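# Load a piston blank into the saw cradle and clamp

## Task

Pick a single piston blank out of the chute and set it in the V cradle on the saw slide, with its open skirt touching the end stop (a gap of a few millimetres is acceptable) and its riser stub facing away from the stop; then lower the clamp onto the blank until its catch clicks.

## Robot and tools

Robot: two arms. left_arm carries a five-finger left hand and right_arm a right hand; the left hand mirrors the right. Base poses in the scene frame: left_arm at (+0.004, +0.306, 0) m, quat_wxyz (+1.000, 0, 0, +0.016); right_arm at (+0.030, -0.367, 0) m, quat_wxyz (+1.000, 0, 0, +0.009). A post stands on the floor behind the arms. Loose objects may occasionally be nudged by something outside the robot.

Frames: the scene frame has its origin at table-top height, halfway between the nominal bases, with +z up, +x out over the table and left_arm toward +y. Fixed cameras and the table use the scene frame. Hand poses, velocities, Hand target and wrist-camera poses use each arm's own base frame. Each arm has a hand point 0.15 m out from the wrist flange along the fingers and 0.05 m in front of the palm. Its +z runs along straight fingers and +y out of the palm. On the right hand +x points across the palm away from the thumb; on the left hand +x points toward the thumb. Straight fingers extend 0.06 to 0.07 m past the point. A wrist bracket on the little-finger side can collide with things, and with fingers level the wrist can sit up to 0.11 m (palm down) or 0.23 m (palm up) below the point.

A row is 28 numbers, each in [-1, 1], always for both arms: left_arm dx, dy, dz, rx, ry, rz, then the left hand's thumb_turn, thumb_bend, index, middle, ring, little, force_limit, speed; then the same 14 for right_arm. The six pose numbers are an offset, not a pose: measured from that arm's Hand target when the action or move begins, along its own base axes, turning about the Hand target position. 1.0 equals 0.6 m or 180 degrees; rx, ry, rz form a single rotation vector. Within one action each row is counted from that same start; a second call with the same offset moves the arm further. All six as 0 asks nothing new of an arm. Finger numbers are absolute targets: -1 open or straight, +1 closed; thumb_turn +1 puts the thumb opposite the fingers. force_limit maps -1..+1 to about 0..10 N at the fingertip (0..15 N for the two thumb motors). speed rises from near zero at -1 to full at +0.48 and above; use -0.94 or lower for a gentle grip. To keep a hand unchanged, resend the last eight numbers you sent to it (before any were sent, use hand_measured plus hand_force_limit and hand_speed). Thumb-opposed grips suit objects about 0.035 to 0.065 m thick, handles down to about 0.025 m.

Tools:
- execute_actions(actions, cameras): actions is a list of actions, each up to 15 rows of 1/30 s steps; a short action repeats its last row to step 15. Images come only with an empty list or when cameras requests them.
- move(target, speed, blend, stop_force, zero, blocking, cameras): target is one 28-number row or a list of up to 15 rows, each offset counted from the same starting Hand targets. speed is path top speed in m/s, 0.002 to 3.6 (default 0.25), turns up to twice that in rad/s, one value or one per target. blend, in m, rounds corners of a list (0 stops at each). stop_force, 3 to 120 N, ends an arm's path when its wrist sensor feels that much push against its motion; it needs the same hand numbers in every target and cannot combine with blocking=false. zero (default true) rezeros the sensor before the move. blocking=false returns after about 0.5 s while the move runs. Paths run straight, never avoid obstacles, and stop after 10 s.
- wait(seconds 0 to 3600, cameras); stop(cameras) brakes a running move.
- zoom_image(camera, region [x0, y0, x1, y1] in pixels, at most 504 by 504) on cam_high, cam_low, cam_left_wrist or cam_right_wrist.
- show_instructions(): shows the reference images.
- zero_wrist_force(arm): rezeros left_arm or right_arm's sensor.
- finished_scene(scene=1): ends the scene permanently.

Results: per arm end_effector_position (m), end_effector_quat_wxyz, velocities, Hand target (last commanded pose after clipping; the next offset counts from it), joint positions and torques, Wrist force and Wrist torque in the hand's axes plus a peak line, and for each hand hand_measured, hand_stopped_by (moving, target, force, stalled, fault), hand_load_n (positive means pushed open; a drop to about 0 signals a lost grip), hand_force_limit, hand_speed. A move adds a move: line: done, off_target, moving, held or fault, with limits=paced (pose clipped) or limits=held (steps withheld). Done does not prove contact or that nothing shifted. A hand point may rest short of Hand target; send the remainder as an offset.

Cautions: commanded orientation is clipped to 32 degrees from the measured one per step. A clearance check blocks arm-to-arm approaches but not closing fingers; a hit between arms can fail the task. An arm stops for 10 s on a joint torque limit (wrist joints 26.3 N m) or an outside force near 150 N; arms are stiff, so aiming even slightly beyond a firm contact risks this. Keep the wrist away from its first joint's axis. Motors heat under load or stretch (warning at 70 °C, brake at 85 °C). Approach slowly, grip gently, never release a moving part or drop one even a few millimetres, avoid hard pushes and slams, and never let anything leave the table.

Each tool is called after ">>>" by a JSON object that holds its "api" and its "payload", one argument or row to a line.

Reference images:

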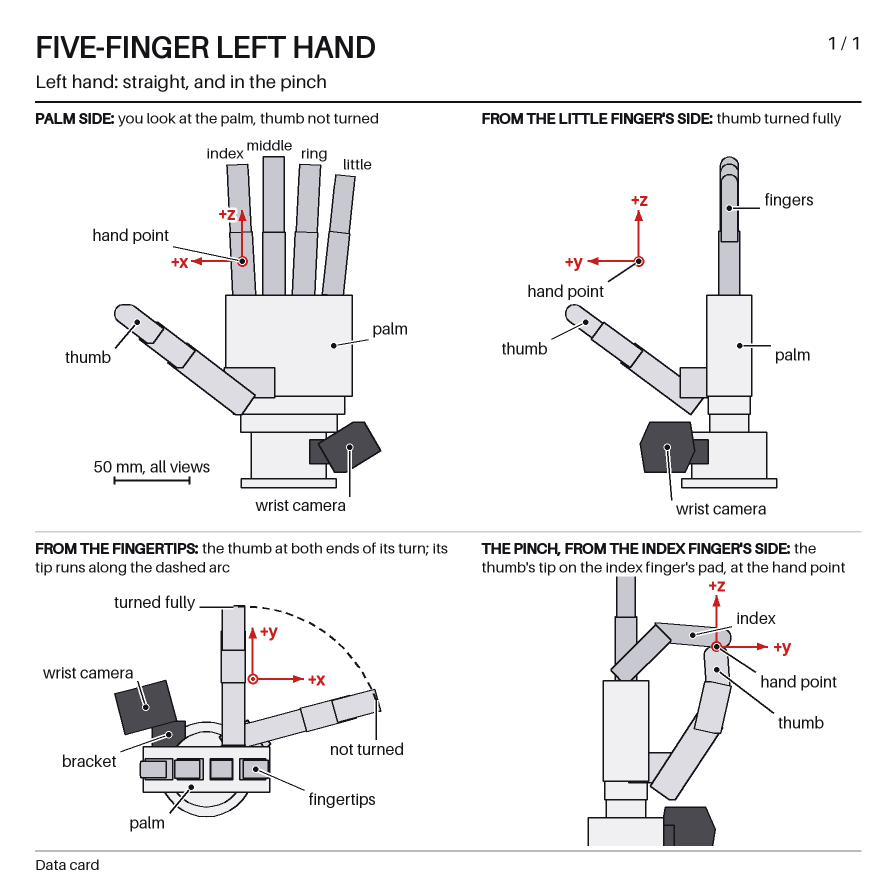

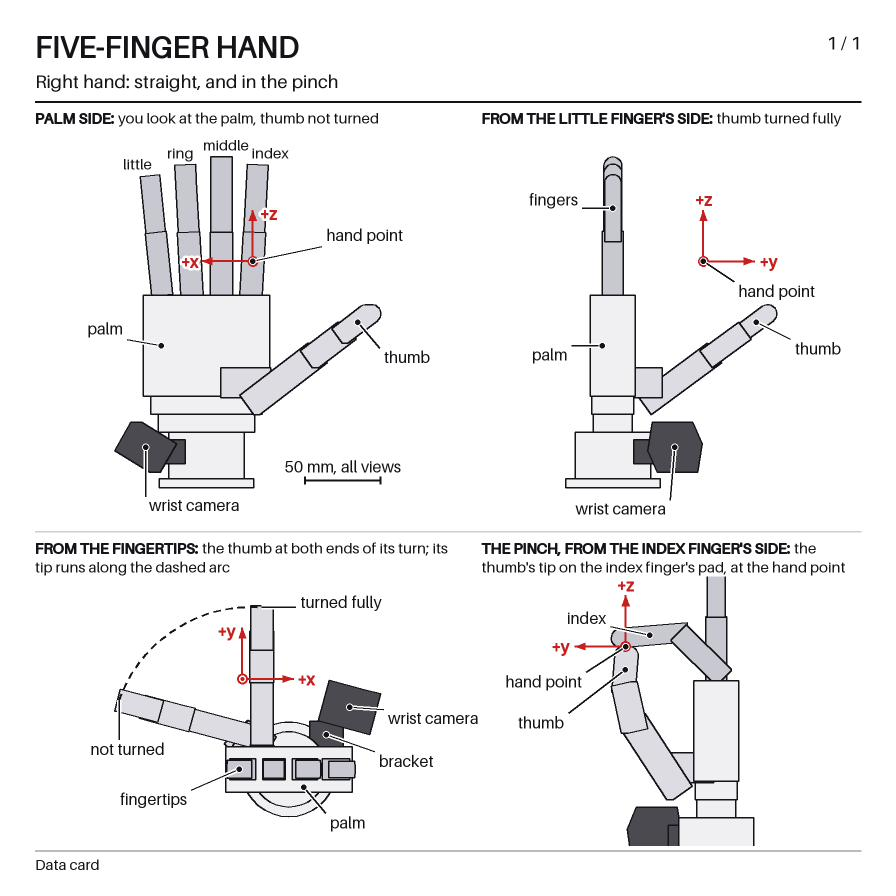

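## Session

>>> {"api": "execute_actions", "payload": {
  "actions": []
}}

Scene clock: 0.00 s.
left_arm: end_effector_position=(+0.5074, +0.2742, +0.1890) hand_measured=(-1.000, -1.000, -1.000, -1.000, -1.000, -1.000) hand_load_n=(+0.0, +0.0, +0.0, +0.0, +0.0, +0.0) hand_stopped_by=(target, target, target, target, target, target) hand_force_limit=0.00 hand_speed=-0.80 end_effector_quat_wxyz=(+0.283, +0.176, +0.840, -0.429) | right_arm: end_effector_position=(-0.0420, +0.4184, +0.2331) hand_measured=(-1.000, -1.000, -1.000, -1.000, -1.000, -1.000) hand_load_n=(+0.0, -0.5, +0.0, +0.0, +0.0, +0.0) hand_stopped_by=(target, target, target, target, target, target) hand_force_limit=0.00 hand_speed=-0.80 end_effector_quat_wxyz=(-0.010, +0.653, +0.710, -0.263)
Joint positions: left_arm=[4.177 -2.375 -1.211 1.163 -0.8 0.241] | right_arm=[1.343 -0.997 1.261 1.772 1.301 1.195]
Joint velocities: within noise
Joint torques (N m): no reading
Wrist force (N): no reading
Wrist torque (N m): no reading
Wrist force, peak (N): no reading
Hand target: left_arm +0.5074, +0.2742, +0.1890; +0.283, +0.176, +0.840, -0.429 | right_arm -0.0420, +0.4184, +0.2331; -0.010, +0.653, +0.710, -0.263

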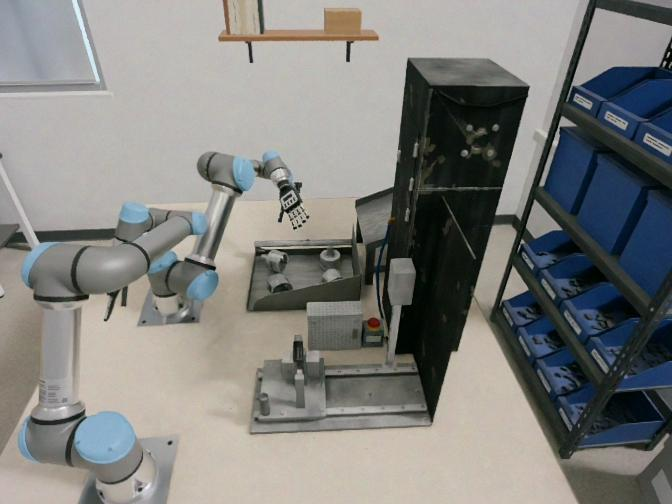

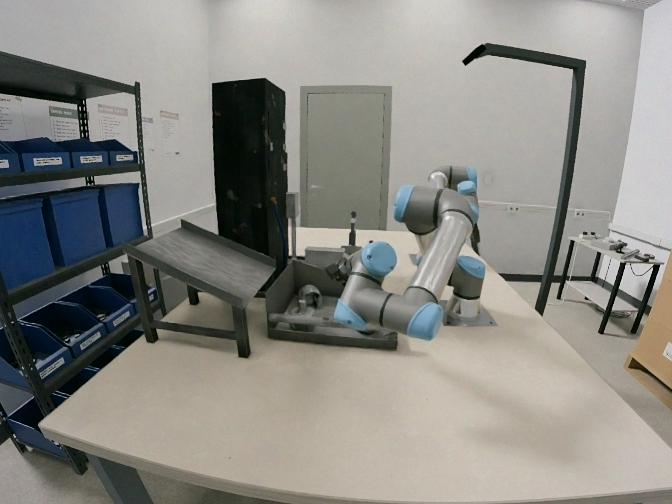

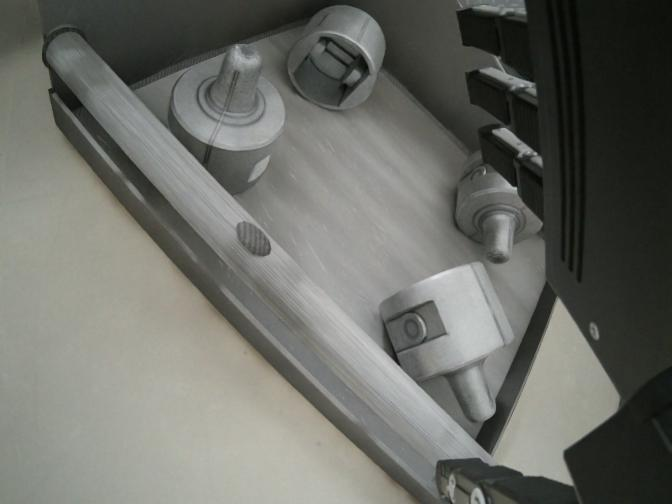

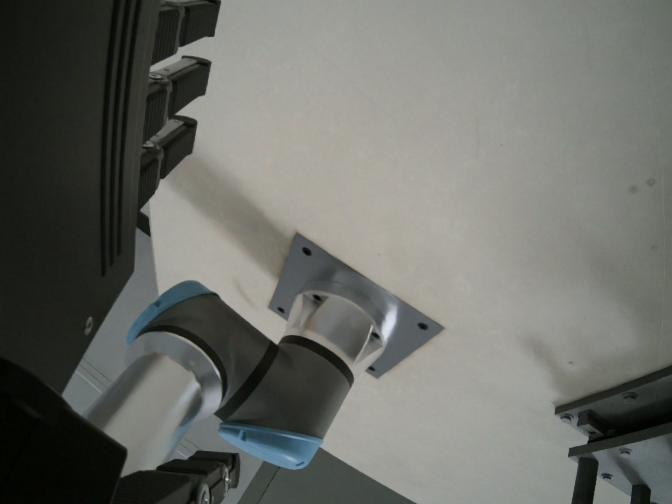

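>>> {"api": "zoom_image", "payload": {
  "camera": "cam_high",
  "region": [230, 300, 450, 450]
}}

>>> {"api": "zoom_image", "payload": {
  "camera": "cam_high",
  "region": [230, 180, 410, 320]
}}

>>> {"api": "zoom_image", "payload": {
  "camera": "cam_low",
  "region": [240, 180, 440, 360]
}}

>>> {"api": "zoom_image", "payload": {
  "camera": "cam_left_wrist",
  "region": [100, 0, 600, 480]
}}

Scaled by 2.291 from the camera's image (finer frame: 960x720).

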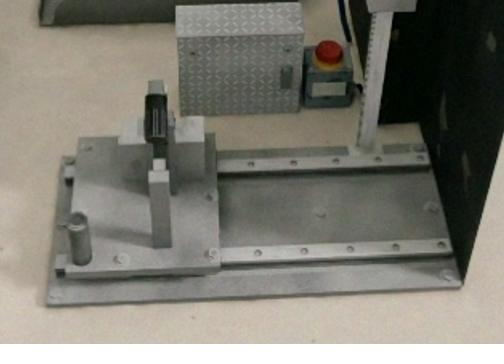

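Scaled by 2.800 from the camera's image (finer frame: 960x720).

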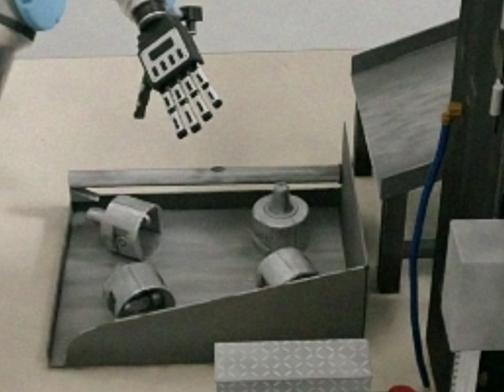

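Scaled by 2.520 from the camera's image (finer frame: 960x720).

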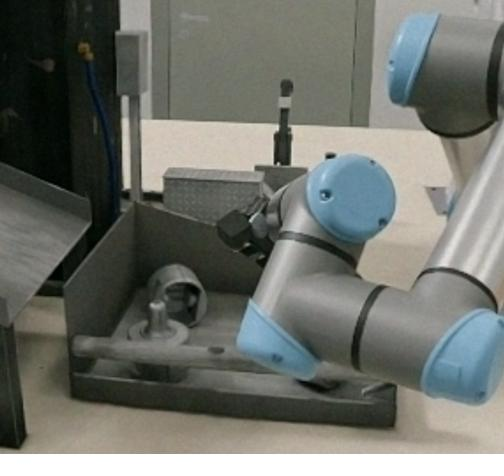

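Scaled by 1.008 from the camera's image (finer frame: 960x720).

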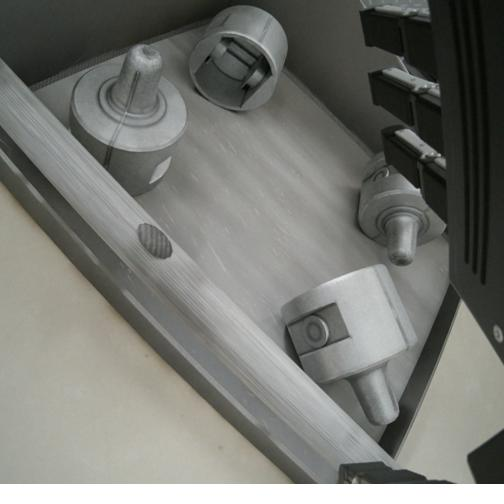

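>>> {"api": "zoom_image", "payload": {
  "camera": "cam_high",
  "region": [245, 325, 345, 440]
}}

>>> {"api": "zoom_image", "payload": {
  "camera": "cam_low",
  "region": [300, 200, 400, 275]
}}

Scaled by 4.383 from the camera's image (finer frame: 960x720).

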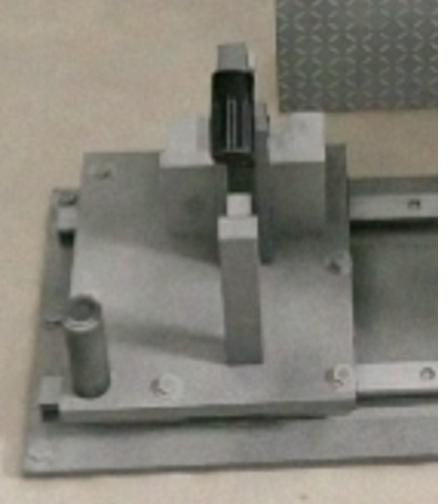

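Scaled by 5.040 from the camera's image (finer frame: 960x720).

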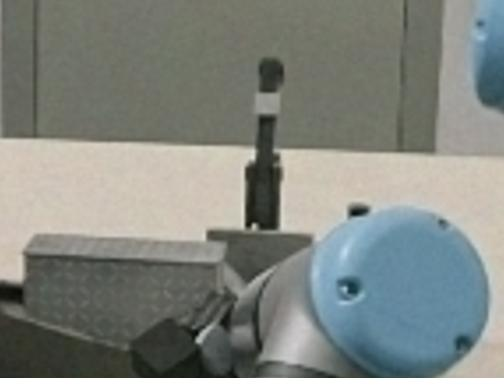

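>>> {"api": "move", "payload": {
  "target": [0,0,0,0,0,0,-1,-1,-1,-1,-1,-1,0,-0.8,0.85,0.053,0.06,0,0,0,-1,-1,-1,-1,-1,-1,0,-0.8],
  "speed": 0.3,
  "cameras": ["all"]
}}

Scene clock: 10.17 s.
left_arm: end_effector_position=(+0.5074, +0.2742, +0.1890) hand_measured=(-1.000, -1.000, -1.000, -1.000, -1.000, -1.000) hand_load_n=(+0.0, -0.5, +0.0, +0.0, +0.0, +0.0) hand_stopped_by=(target, target, target, target, target, target) hand_force_limit=0.00 hand_speed=-0.80 end_effector_quat_wxyz=(+0.283, +0.176, +0.840, -0.429) | right_arm: end_effector_position=(+0.4666, +0.4486, +0.2682) hand_measured=(-1.000, -1.000, -1.000, -1.000, -1.000, -1.000) hand_load_n=(+0.0, +0.0, +0.0, +0.0, +0.0, +0.0) hand_stopped_by=(target, target, target, target, target, target) hand_force_limit=0.00 hand_speed=-0.80 end_effector_quat_wxyz=(+0.020, +0.627, +0.773, -0.088)
Joint positions: left_arm=[4.177 -2.375 -1.211 1.163 -0.8 0.241] | right_arm=[0.674 -0.443 0.035 2.143 1.648 0.473]
Joint torques (N m): left_arm=[0.37 50.6 17.41 -2.28 0.68 0.15] | right_arm=[-8.05 -62.89 -22.65 0.31 2.74 -2.22]
Wrist force (N): left_arm=[-0.2 0.1 -0.1] | right_arm=[-0.3 -0.9 0.9]
Wrist torque (N m): left_arm=[0.02 0.04 -0.01] | right_arm=[-0.23 0.01 0.00]
Wrist force, peak (N): left_arm=[-0.2 0.4 0.4] | right_arm=[1.0 1.3 1.9]
Hand target: left_arm +0.5074, +0.2742, +0.1890; +0.283, +0.176, +0.840, -0.429 | right_arm +0.4680, +0.4502, +0.2691; -0.010, +0.653, +0.710, -0.263
Off the commanded pose: left_arm 0.000 m, 0 deg | right_arm 0.002 m, 22 deg.
elbow stopped short (right arm): the move would have taken joint 3 (elbow) straighter than the controller allows.
move: off_target (right_arm)
cam_right_wrist: T_world_to_cam=[[0.86233, 0.48667, -0.1398, -0.58741], [0.45869, -0.63385, 0.62277, -0.09943], [0.21447, -0.60116, -0.76981, 0.49229]] pos_world=[0.44657, 0.5188, 0.35877]

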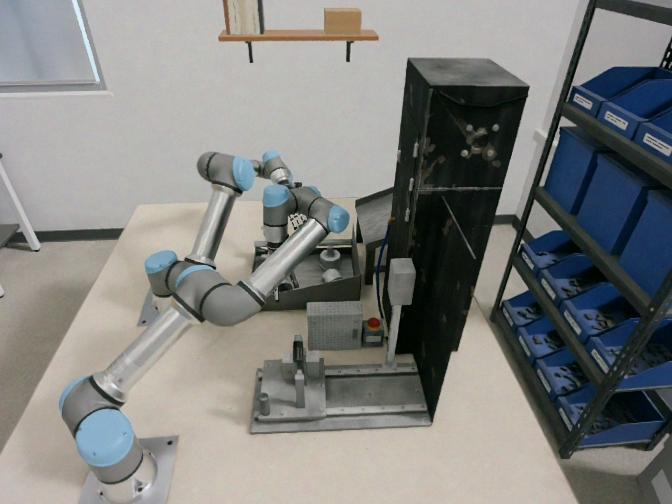

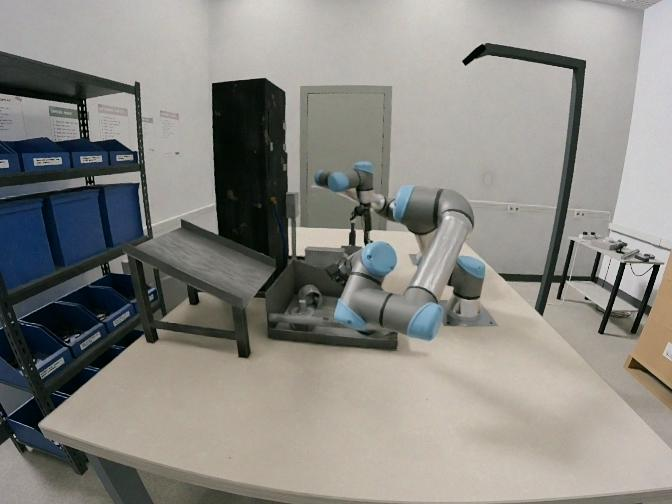

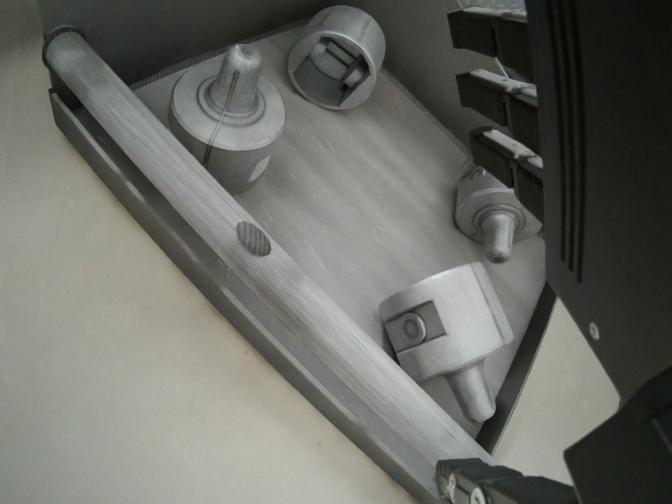

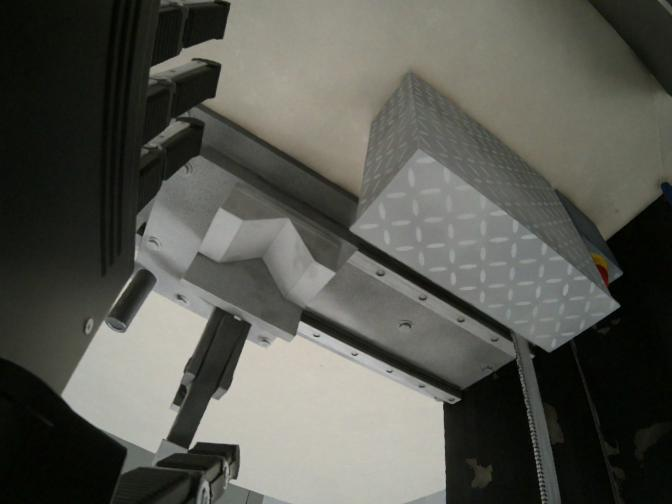

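>>> {"api": "zoom_image", "payload": {
  "camera": "cam_right_wrist",
  "region": [100, 120, 400, 460]
}}

Scaled by 1.482 from the camera's image (finer frame: 960x720).

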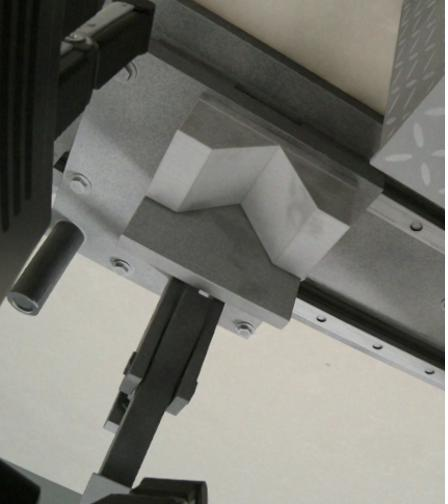

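>>> {"api": "move", "payload": {
  "target": [
    [0,0,0,0,0,0,-1,-1,-1,-1,-1,-1,0,-0.8,-0.23,-0.15,0.133,0.074,-0.003,0.184,-1,-1,-1,-1,-1,-1,0,-0.8],
    [0,0,0,0,0,0,-1,-1,-1,-1,-1,-1,0,-0.8,-0.257,-0.415,0.102,0.1857,-0.007,0.461,-1,-1,-1,-1,-1,-1,0,-0.8]
  ],
  "speed": 0.3,
  "blend": 0.05,
  "cameras": ["all"]
}}

Scene clock: 23.50 s.
left_arm: end_effector_position=(+0.5074, +0.2742, +0.1890) hand_measured=(-1.000, -1.000, -1.000, -1.000, -1.000, -1.000) hand_load_n=(-0.5, +0.0, +0.0, +0.0, +0.0, +0.0) hand_stopped_by=(target, target, target, target, target, target) hand_force_limit=0.00 hand_speed=-0.80 end_effector_quat_wxyz=(+0.283, +0.176, +0.840, -0.429) | right_arm: end_effector_position=(+0.3138, +0.2012, +0.3303) hand_measured=(-1.000, -1.000, -1.000, -1.000, -1.000, -1.000) hand_load_n=(+0.0, +0.0, +0.0, +0.0, +0.0, +0.0) hand_stopped_by=(target, target, target, target, target, target) hand_force_limit=0.00 hand_speed=-0.80 end_effector_quat_wxyz=(+0.000, +0.000, +1.000, +0.000)
Joint positions: left_arm=[4.177 -2.375 -1.211 1.163 -0.8 0.241] | right_arm=[0.027 -1.585 1.602 1.553 1.571 -1.543]
Joint torques (N m): left_arm=[0.29 50.34 17.99 -2.25 0.58 0.13] | right_arm=[-6.88 -27.57 -6.57 0.03 -2.48 -2.56]
Wrist force (N): left_arm=[0.0 0.2 0.0] | right_arm=[-0.2 -1.1 1.0]
Wrist torque (N m): left_arm=[0.03 0.01 -0.01] | right_arm=[-0.26 -0.01 0.00]
Wrist force, peak (N): left_arm=[-0.5 0.1 -0.1] | right_arm=[-0.2 -2.1 1.1]
Hand target: left_arm +0.5074, +0.2742, +0.1890; +0.283, +0.176, +0.840, -0.429 | right_arm +0.3138, +0.2012, +0.3303; +0.000, +0.000, +1.000, +0.000
Off the commanded pose: left_arm 0.000 m, 0 deg | right_arm 0.000 m, 0 deg.
move: done
cam_right_wrist: T_world_to_cam=[[-0.30716, 0.95162, 0.00899, -0.10232], [0.79815, 0.25245, 0.54701, -0.48466], [0.51828, 0.17519, -0.83708, 0.19478]] pos_world=[0.25445, 0.1856, 0.42908]

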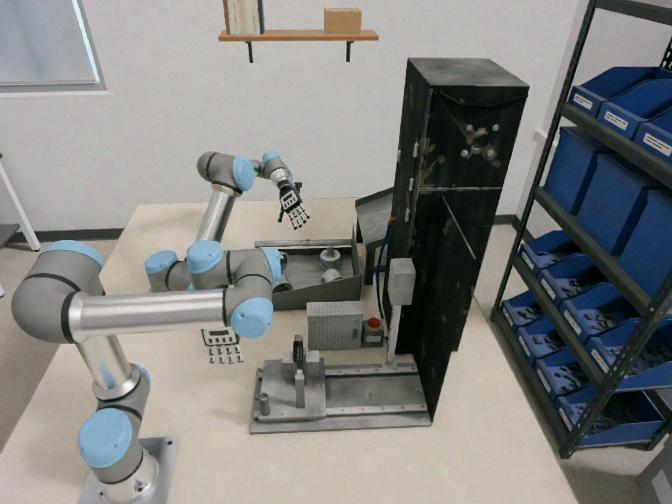

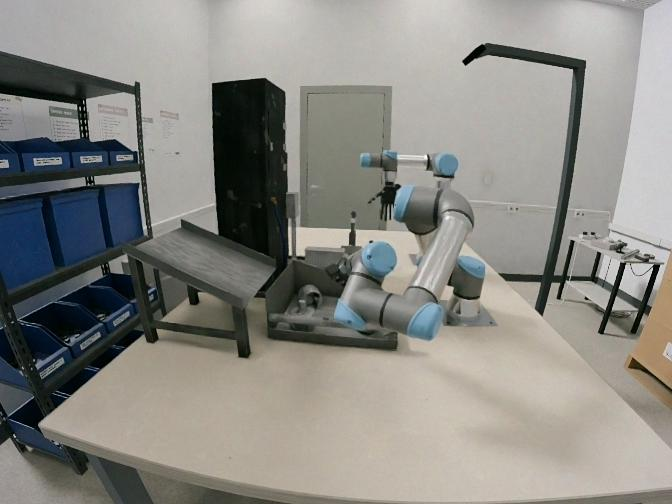

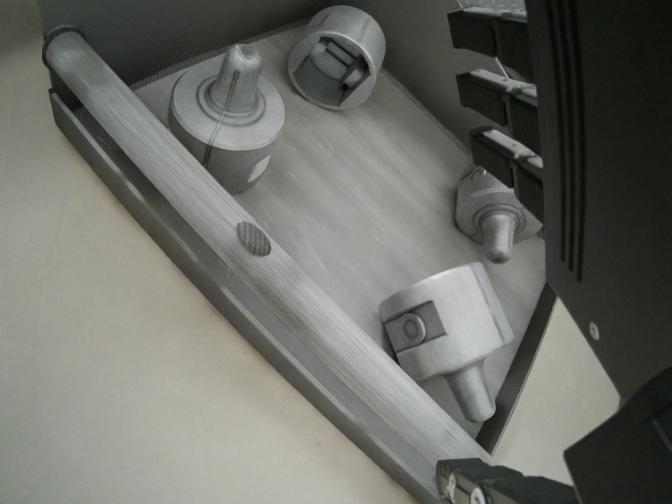

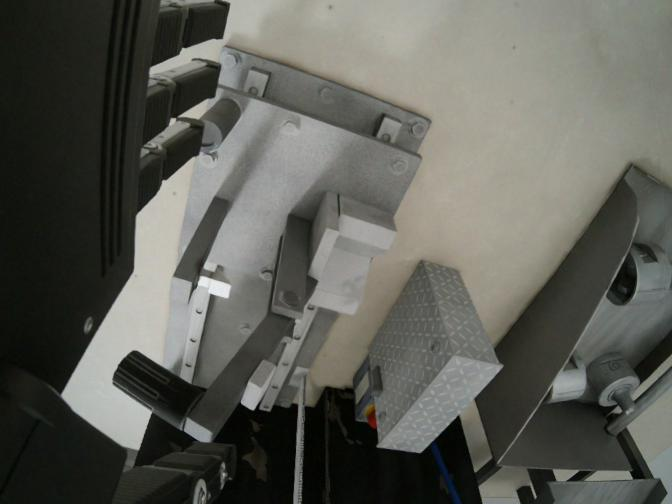

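>>> {"api": "zoom_image", "payload": {
  "camera": "cam_right_wrist",
  "region": [90, 30, 440, 460]
}}

>>> {"api": "zoom_image", "payload": {
  "camera": "cam_high",
  "region": [245, 325, 345, 440]
}}

>>> {"api": "zoom_image", "payload": {
  "camera": "cam_low",
  "region": [300, 200, 380, 260]
}}

Scaled by 1.172 from the camera's image (finer frame: 960x720).

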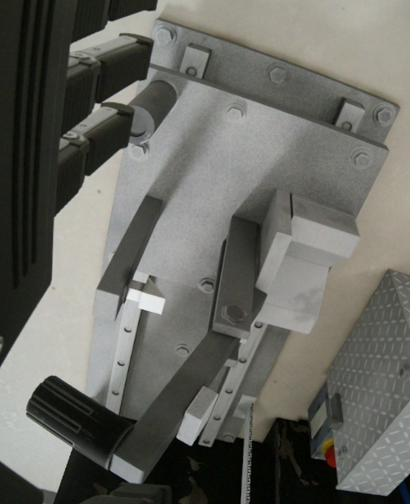

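Scaled by 4.383 from the camera's image (finer frame: 960x720).

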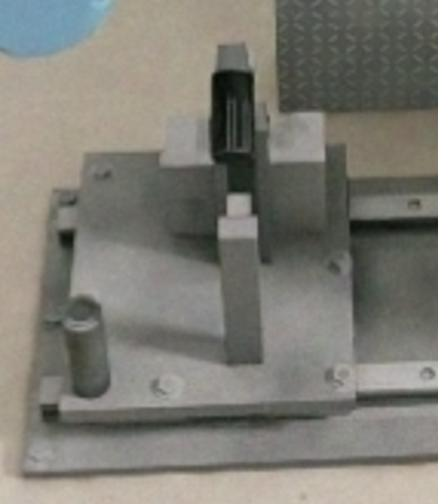

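Scaled by 6.300 from the camera's image (finer frame: 960x720).

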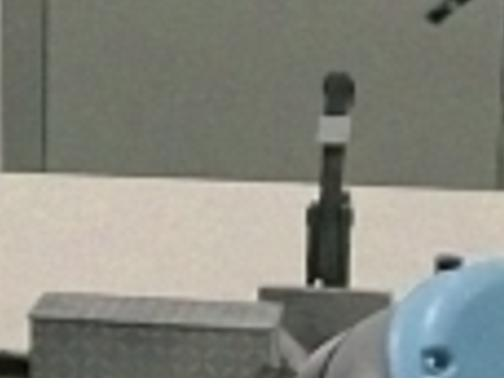

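>>> {"api": "zoom_image", "payload": {
  "camera": "cam_right_wrist",
  "region": [240, 170, 420, 340]
}}

>>> {"api": "zoom_image", "payload": {
  "camera": "cam_right_wrist",
  "region": [90, 320, 260, 460]
}}

Scaled by 2.800 from the camera's image (finer frame: 960x720).

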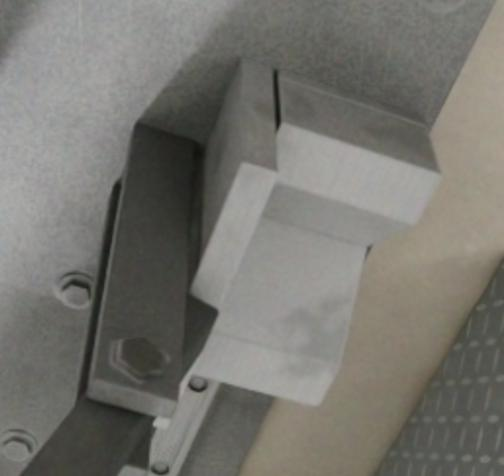

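Scaled by 2.965 from the camera's image (finer frame: 960x720).

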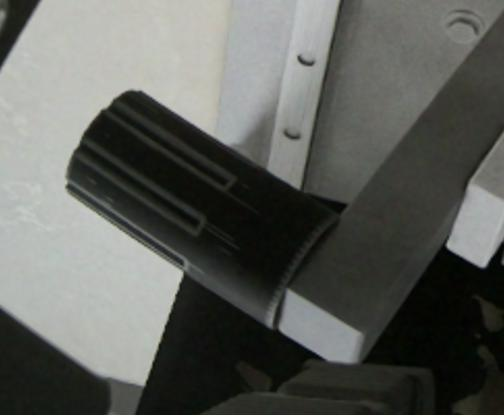

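>>> {"api": "move", "payload": {
  "target": [
    [-0.08,-0.1,0.185,-0.063,0.044,0.184,1,-1,-1,-1,-1,-1,0,-0.2,0,0,0,0,0,0,-1,-1,-1,-1,-1,-1,0,-0.8],
    [-0.151,-0.414,0.085,-0.2098,0.1451,0.6136,1,-1,-1,-1,-1,-1,0,-0.2,0,0,0,0,0,0,-1,-1,-1,-1,-1,-1,0,-0.8]
  ],
  "speed": 0.3,
  "blend": 0.04,
  "cameras": ["all"]
}}

Scene clock: 43.10 s.
left_arm: end_effector_position=(+0.4168, +0.0258, +0.2400) hand_measured=(+1.000, -1.000, -1.000, -1.000, -1.000, -1.000) hand_load_n=(+0.0, +0.0, +0.0, +0.0, +0.0, +0.0) hand_stopped_by=(target, target, target, target, target, target) hand_force_limit=0.00 hand_speed=-0.20 end_effector_quat_wxyz=(-0.374, +0.740, -0.499, +0.253) | right_arm: end_effector_position=(+0.3138, +0.2012, +0.3303) hand_measured=(-1.000, -1.000, -1.000, -1.000, -1.000, -1.000) hand_load_n=(+0.0, +0.0, +0.0, +0.0, +0.0, +0.0) hand_stopped_by=(target, target, target, target, target, target) hand_force_limit=0.00 hand_speed=-0.80 end_effector_quat_wxyz=(+0.000, +0.000, +1.000, +0.000)
Joint positions: left_arm=[3.67 -1.295 -1.987 2.643 -1.455 -3.057] | right_arm=[0.027 -1.585 1.602 1.553 1.571 -1.543]
Joint torques (N m): left_arm=[-13.84 0.47 35.25 -1.35 -1.78 -3.02] | right_arm=[-8.09 -26.98 -7.18 0.07 -2.32 -2.21]
Wrist force (N): left_arm=[0.6 0.0 0.4] | right_arm=[-0.3 -1.2 0.9]
Wrist torque (N m): left_arm=[0.01 0.07 -0.03] | right_arm=[-0.27 0.01 -0.01]
Wrist force, peak (N): left_arm=[0.7 -0.2 0.6] | right_arm=[-0.3 -1.3 1.5]
Hand target: left_arm +0.4168, +0.0258, +0.2400; -0.374, +0.740, -0.499, +0.253 | right_arm +0.3138, +0.2012, +0.3303; +0.000, +0.000, +1.000, +0.000
Off the commanded pose: left_arm 0.000 m, 0 deg | right_arm 0.000 m, 0 deg.
move: done
cam_left_wrist: T_world_to_cam=[[0.65107, -0.05311, 0.75716, -0.44653], [-0.2273, -0.96541, 0.12774, 0.08909], [0.72418, -0.25527, -0.64062, -0.02758]] pos_world=[0.33095, 0.05526, 0.30905]
cam_right_wrist: T_world_to_cam=[[-0.30723, 0.95159, 0.00905, -0.10223], [0.79813, 0.25248, 0.54703, -0.48464], [0.51827, 0.17529, -0.83706, 0.19478]] pos_world=[0.25445, 0.18551, 0.42908]

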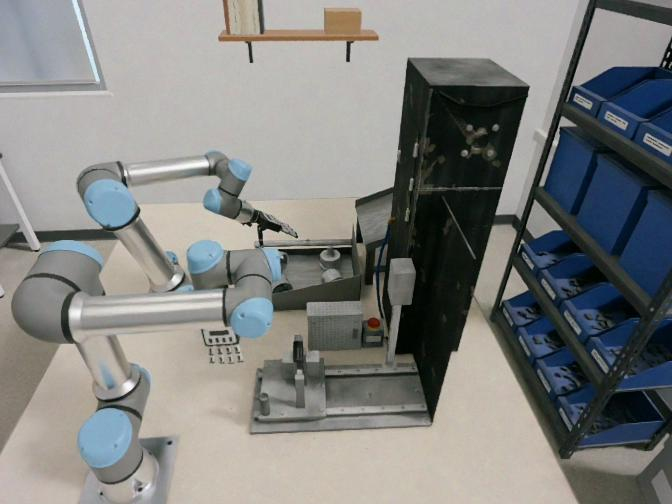

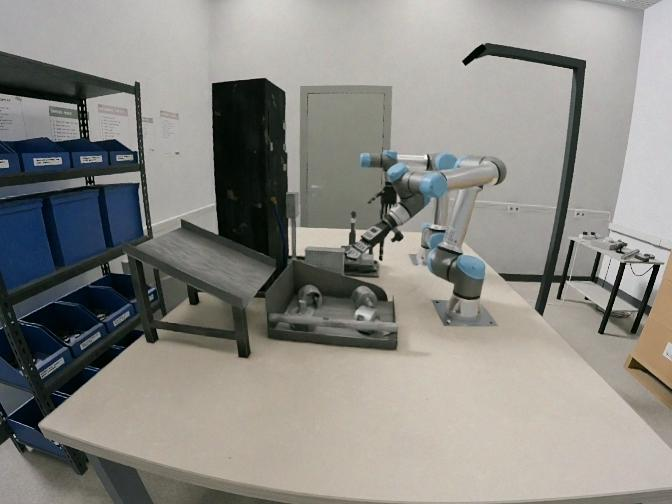

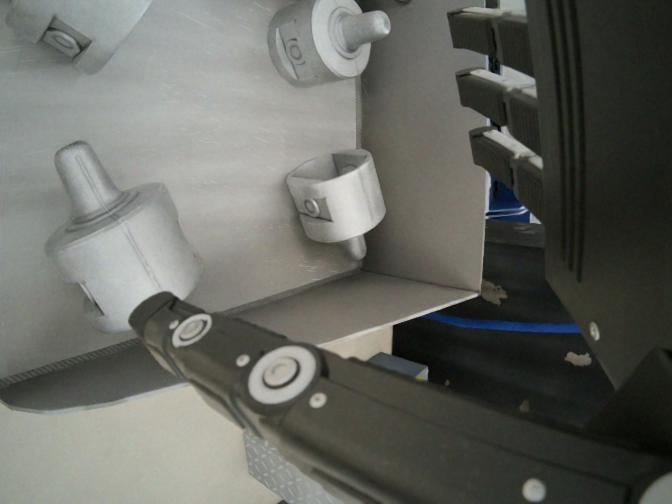

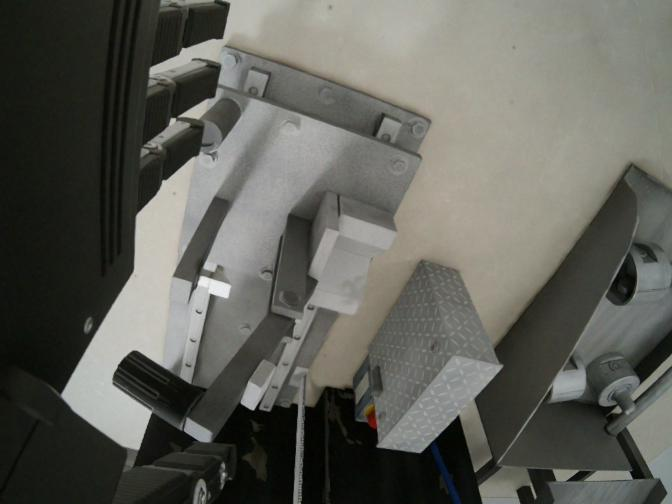

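>>> {"api": "zoom_image", "payload": {
  "camera": "cam_left_wrist",
  "region": [0, 100, 300, 400]
}}

>>> {"api": "zoom_image", "payload": {
  "camera": "cam_low",
  "region": [260, 230, 410, 360]
}}

>>> {"api": "zoom_image", "payload": {
  "camera": "cam_high",
  "region": [240, 190, 370, 320]
}}

Scaled by 1.680 from the camera's image (finer frame: 960x720).

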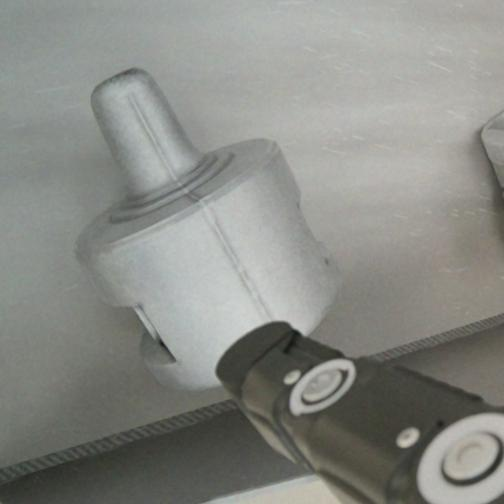

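Scaled by 3.360 from the camera's image (finer frame: 960x720).

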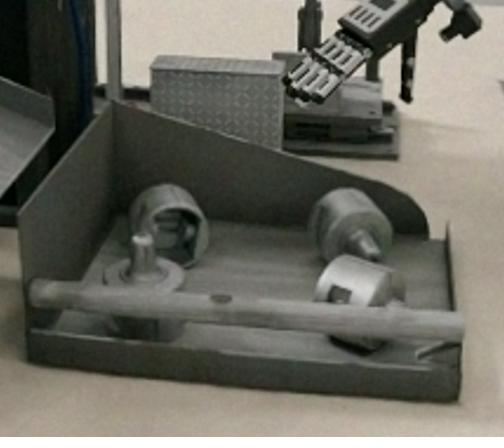

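Scaled by 3.877 from the camera's image (finer frame: 960x720).

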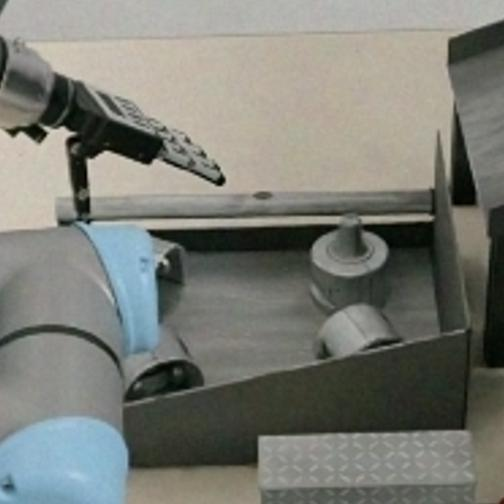

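>>> {"api": "move", "payload": {
  "target": [0.0037,-0.0667,-0.15,0,0,-0.0306,1,-1,-1,-1,-1,-1,0,-0.2,0,0,0,0,0,0,-1,-1,-1,-1,-1,-1,0,-0.8],
  "speed": 0.2,
  "cameras": ["all"]
}}

Scene clock: 50.20 s.
left_arm: end_effector_position=(+0.4190, -0.0142, +0.1500) hand_measured=(+1.000, -1.000, -1.000, -1.000, -1.000, -1.000) hand_load_n=(+0.0, +0.0, +0.0, +0.0, +0.0, +0.0) hand_stopped_by=(target, target, target, target, target, target) hand_force_limit=0.00 hand_speed=-0.20 end_effector_quat_wxyz=(-0.361, +0.715, -0.534, +0.270) | right_arm: end_effector_position=(+0.3138, +0.2012, +0.3303) hand_measured=(-1.000, -1.000, -1.000, -1.000, -1.000, -1.000) hand_load_n=(+0.0, +0.0, +0.0, +0.0, +0.0, +0.0) hand_stopped_by=(target, target, target, target, target, target) hand_force_limit=0.00 hand_speed=-0.80 end_effector_quat_wxyz=(+0.000, +0.000, +1.000, +0.000)
Joint positions: left_arm=[3.571 -1.365 -2.174 2.9 -1.457 -3.059] | right_arm=[0.027 -1.585 1.602 1.553 1.571 -1.543]
Joint torques (N m): left_arm=[-12.8 0.69 7.15 1.3 -1.81 -2.92] | right_arm=[-10.21 -25.86 -6.62 0.05 -2.13 -2.16]
Wrist force (N): left_arm=[0.5 0.1 0.1] | right_arm=[-0.2 -1.5 0.9]
Wrist torque (N m): left_arm=[0.05 0.06 -0.03] | right_arm=[-0.30 0.00 -0.02]
Wrist force, peak (N): left_arm=[1.0 1.0 1.0] | right_arm=[-0.3 -1.7 1.1]
Hand target: left_arm +0.4190, -0.0142, +0.1500; -0.361, +0.715, -0.534, +0.270 | right_arm +0.3138, +0.2012, +0.3303; +0.000, +0.000, +1.000, +0.000
Off the commanded pose: left_arm 0.000 m, 0 deg | right_arm 0.000 m, 0 deg.
move: done
cam_left_wrist: T_world_to_cam=[[0.64299, -0.11532, 0.75714, -0.37945], [-0.31883, -0.93917, 0.12772, 0.1012], [0.69635, -0.32352, -0.64064, -0.08635]] pos_world=[0.33638, 0.02335, 0.21905]
cam_right_wrist: T_world_to_cam=[[-0.30723, 0.95159, 0.00905, -0.10223], [0.79813, 0.25248, 0.54703, -0.48464], [0.51827, 0.17529, -0.83706, 0.19478]] pos_world=[0.25445, 0.18551, 0.42908]

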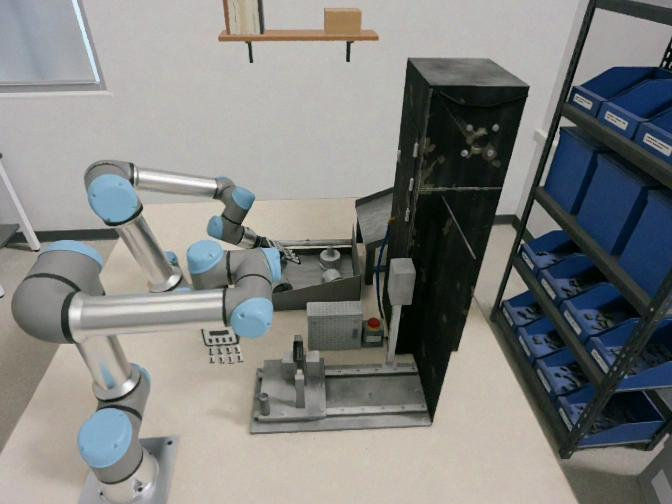

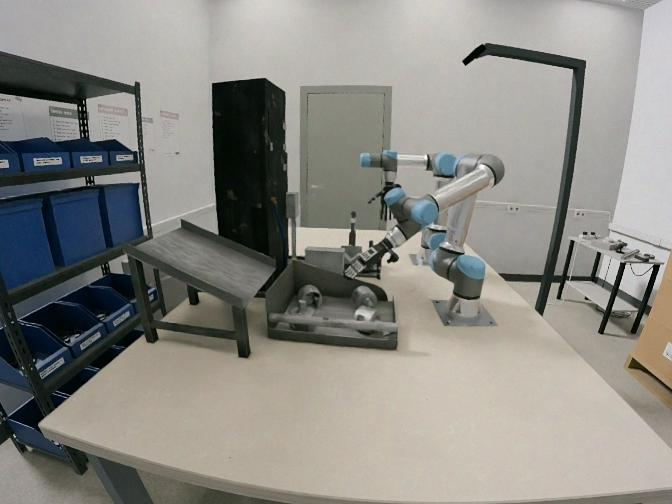

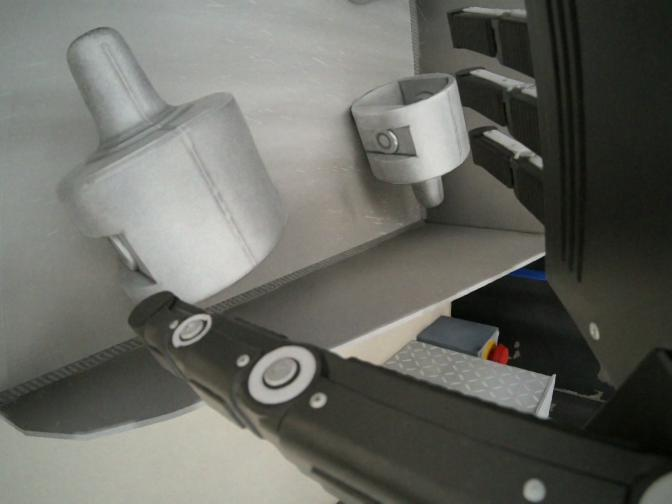

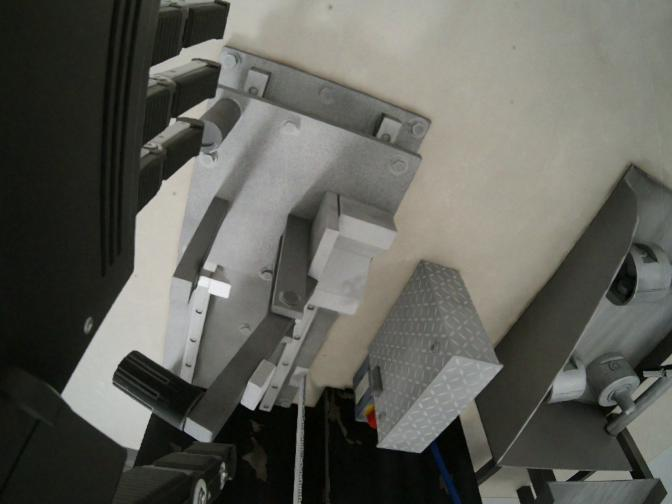

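>>> {"api": "zoom_image", "payload": {
  "camera": "cam_left_wrist",
  "region": [30, 10, 330, 330]
}}

Scaled by 1.575 from the camera's image (finer frame: 960x720).

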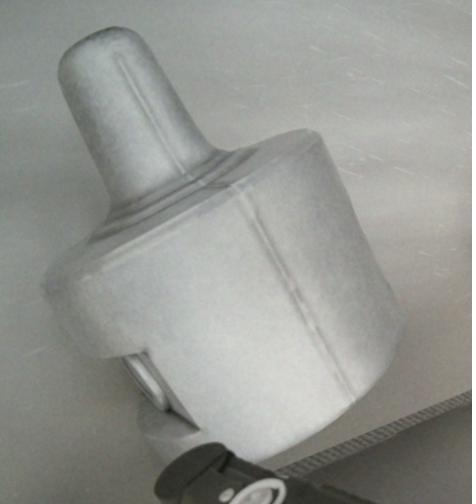

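>>> {"api": "move", "payload": {
  "target": [-0.011,0.012,-0.05,-0.0508,-0.0145,-0.0067,1,-1,-1,-1,-1,-1,0,-0.2,0,0,0,0,0,0,-1,-1,-1,-1,-1,-1,0,-0.8],
  "speed": 0.15,
  "cameras": ["cam_left_wrist","cam_low"]
}}

Scene clock: 60.87 s.
left_arm: end_effector_position=(+0.4124, -0.0071, +0.1200) hand_measured=(+1.000, -1.000, -1.000, -1.000, -1.000, -1.000) hand_load_n=(+0.0, +0.0, +0.0, +0.0, +0.0, +0.0) hand_stopped_by=(target, target, target, target, target, target) hand_force_limit=0.00 hand_speed=-0.20 end_effector_quat_wxyz=(-0.313, +0.730, -0.509, +0.332) | right_arm: end_effector_position=(+0.3138, +0.2012, +0.3303) hand_measured=(-1.000, -1.000, -1.000, -1.000, -1.000, -1.000) hand_load_n=(+0.0, +0.0, +0.0, +0.0, +0.0, +0.0) hand_stopped_by=(target, target, target, target, target, target) hand_force_limit=0.00 hand_speed=-0.80 end_effector_quat_wxyz=(+0.000, +0.000, +1.000, +0.000)
Joint positions: left_arm=[3.784 -1.373 -2.284 2.971 -1.174 -3.041] | right_arm=[0.027 -1.585 1.602 1.553 1.571 -1.543]
Joint torques (N m): left_arm=[10.69 0.21 5.93 1.08 2.29 3.18] | right_arm=[-8.07 -25.83 -7.33 0.29 -2.29 -1.99]
Wrist force (N): left_arm=[0.4 -0.1 0.2] | right_arm=[-0.5 -1.5 0.9]
Wrist torque (N m): left_arm=[0.00 0.11 -0.25] | right_arm=[-0.32 0.04 -0.03]
Wrist force, peak (N): left_arm=[0.9 -0.7 0.0] | right_arm=[-0.4 -1.6 1.2]
Hand target: left_arm +0.4124, -0.0070, +0.1200; -0.313, +0.730, -0.509, +0.332 | right_arm +0.3138, +0.2012, +0.3303; +0.000, +0.000, +1.000, +0.000
Off the commanded pose: left_arm 0.000 m, 0 deg | right_arm 0.000 m, 0 deg.
move: done
cam_left_wrist: T_world_to_cam=[[0.60631, -0.00441, 0.79521, -0.34034], [-0.3471, -0.90117, 0.25965, 0.10576], [0.71548, -0.43345, -0.54792, -0.11853]] pos_world=[0.32787, 0.04243, 0.17824]
Images, in order (width x height): cam_low 672x504, cam_left_wrist 672x504.

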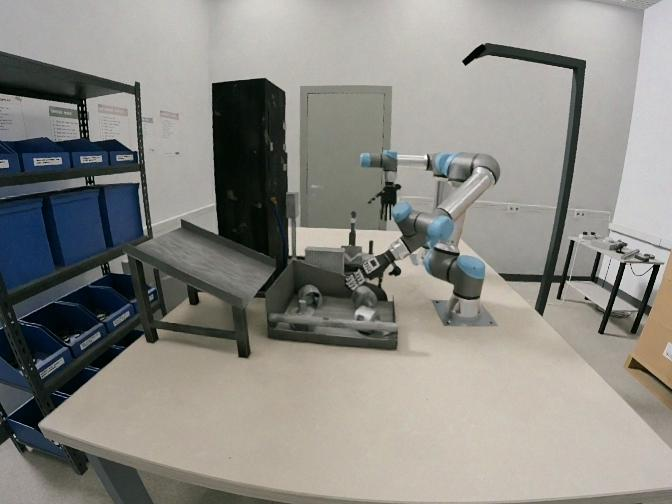

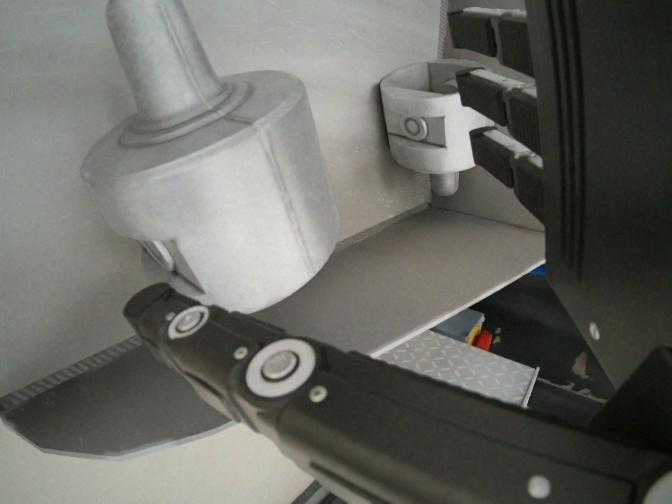

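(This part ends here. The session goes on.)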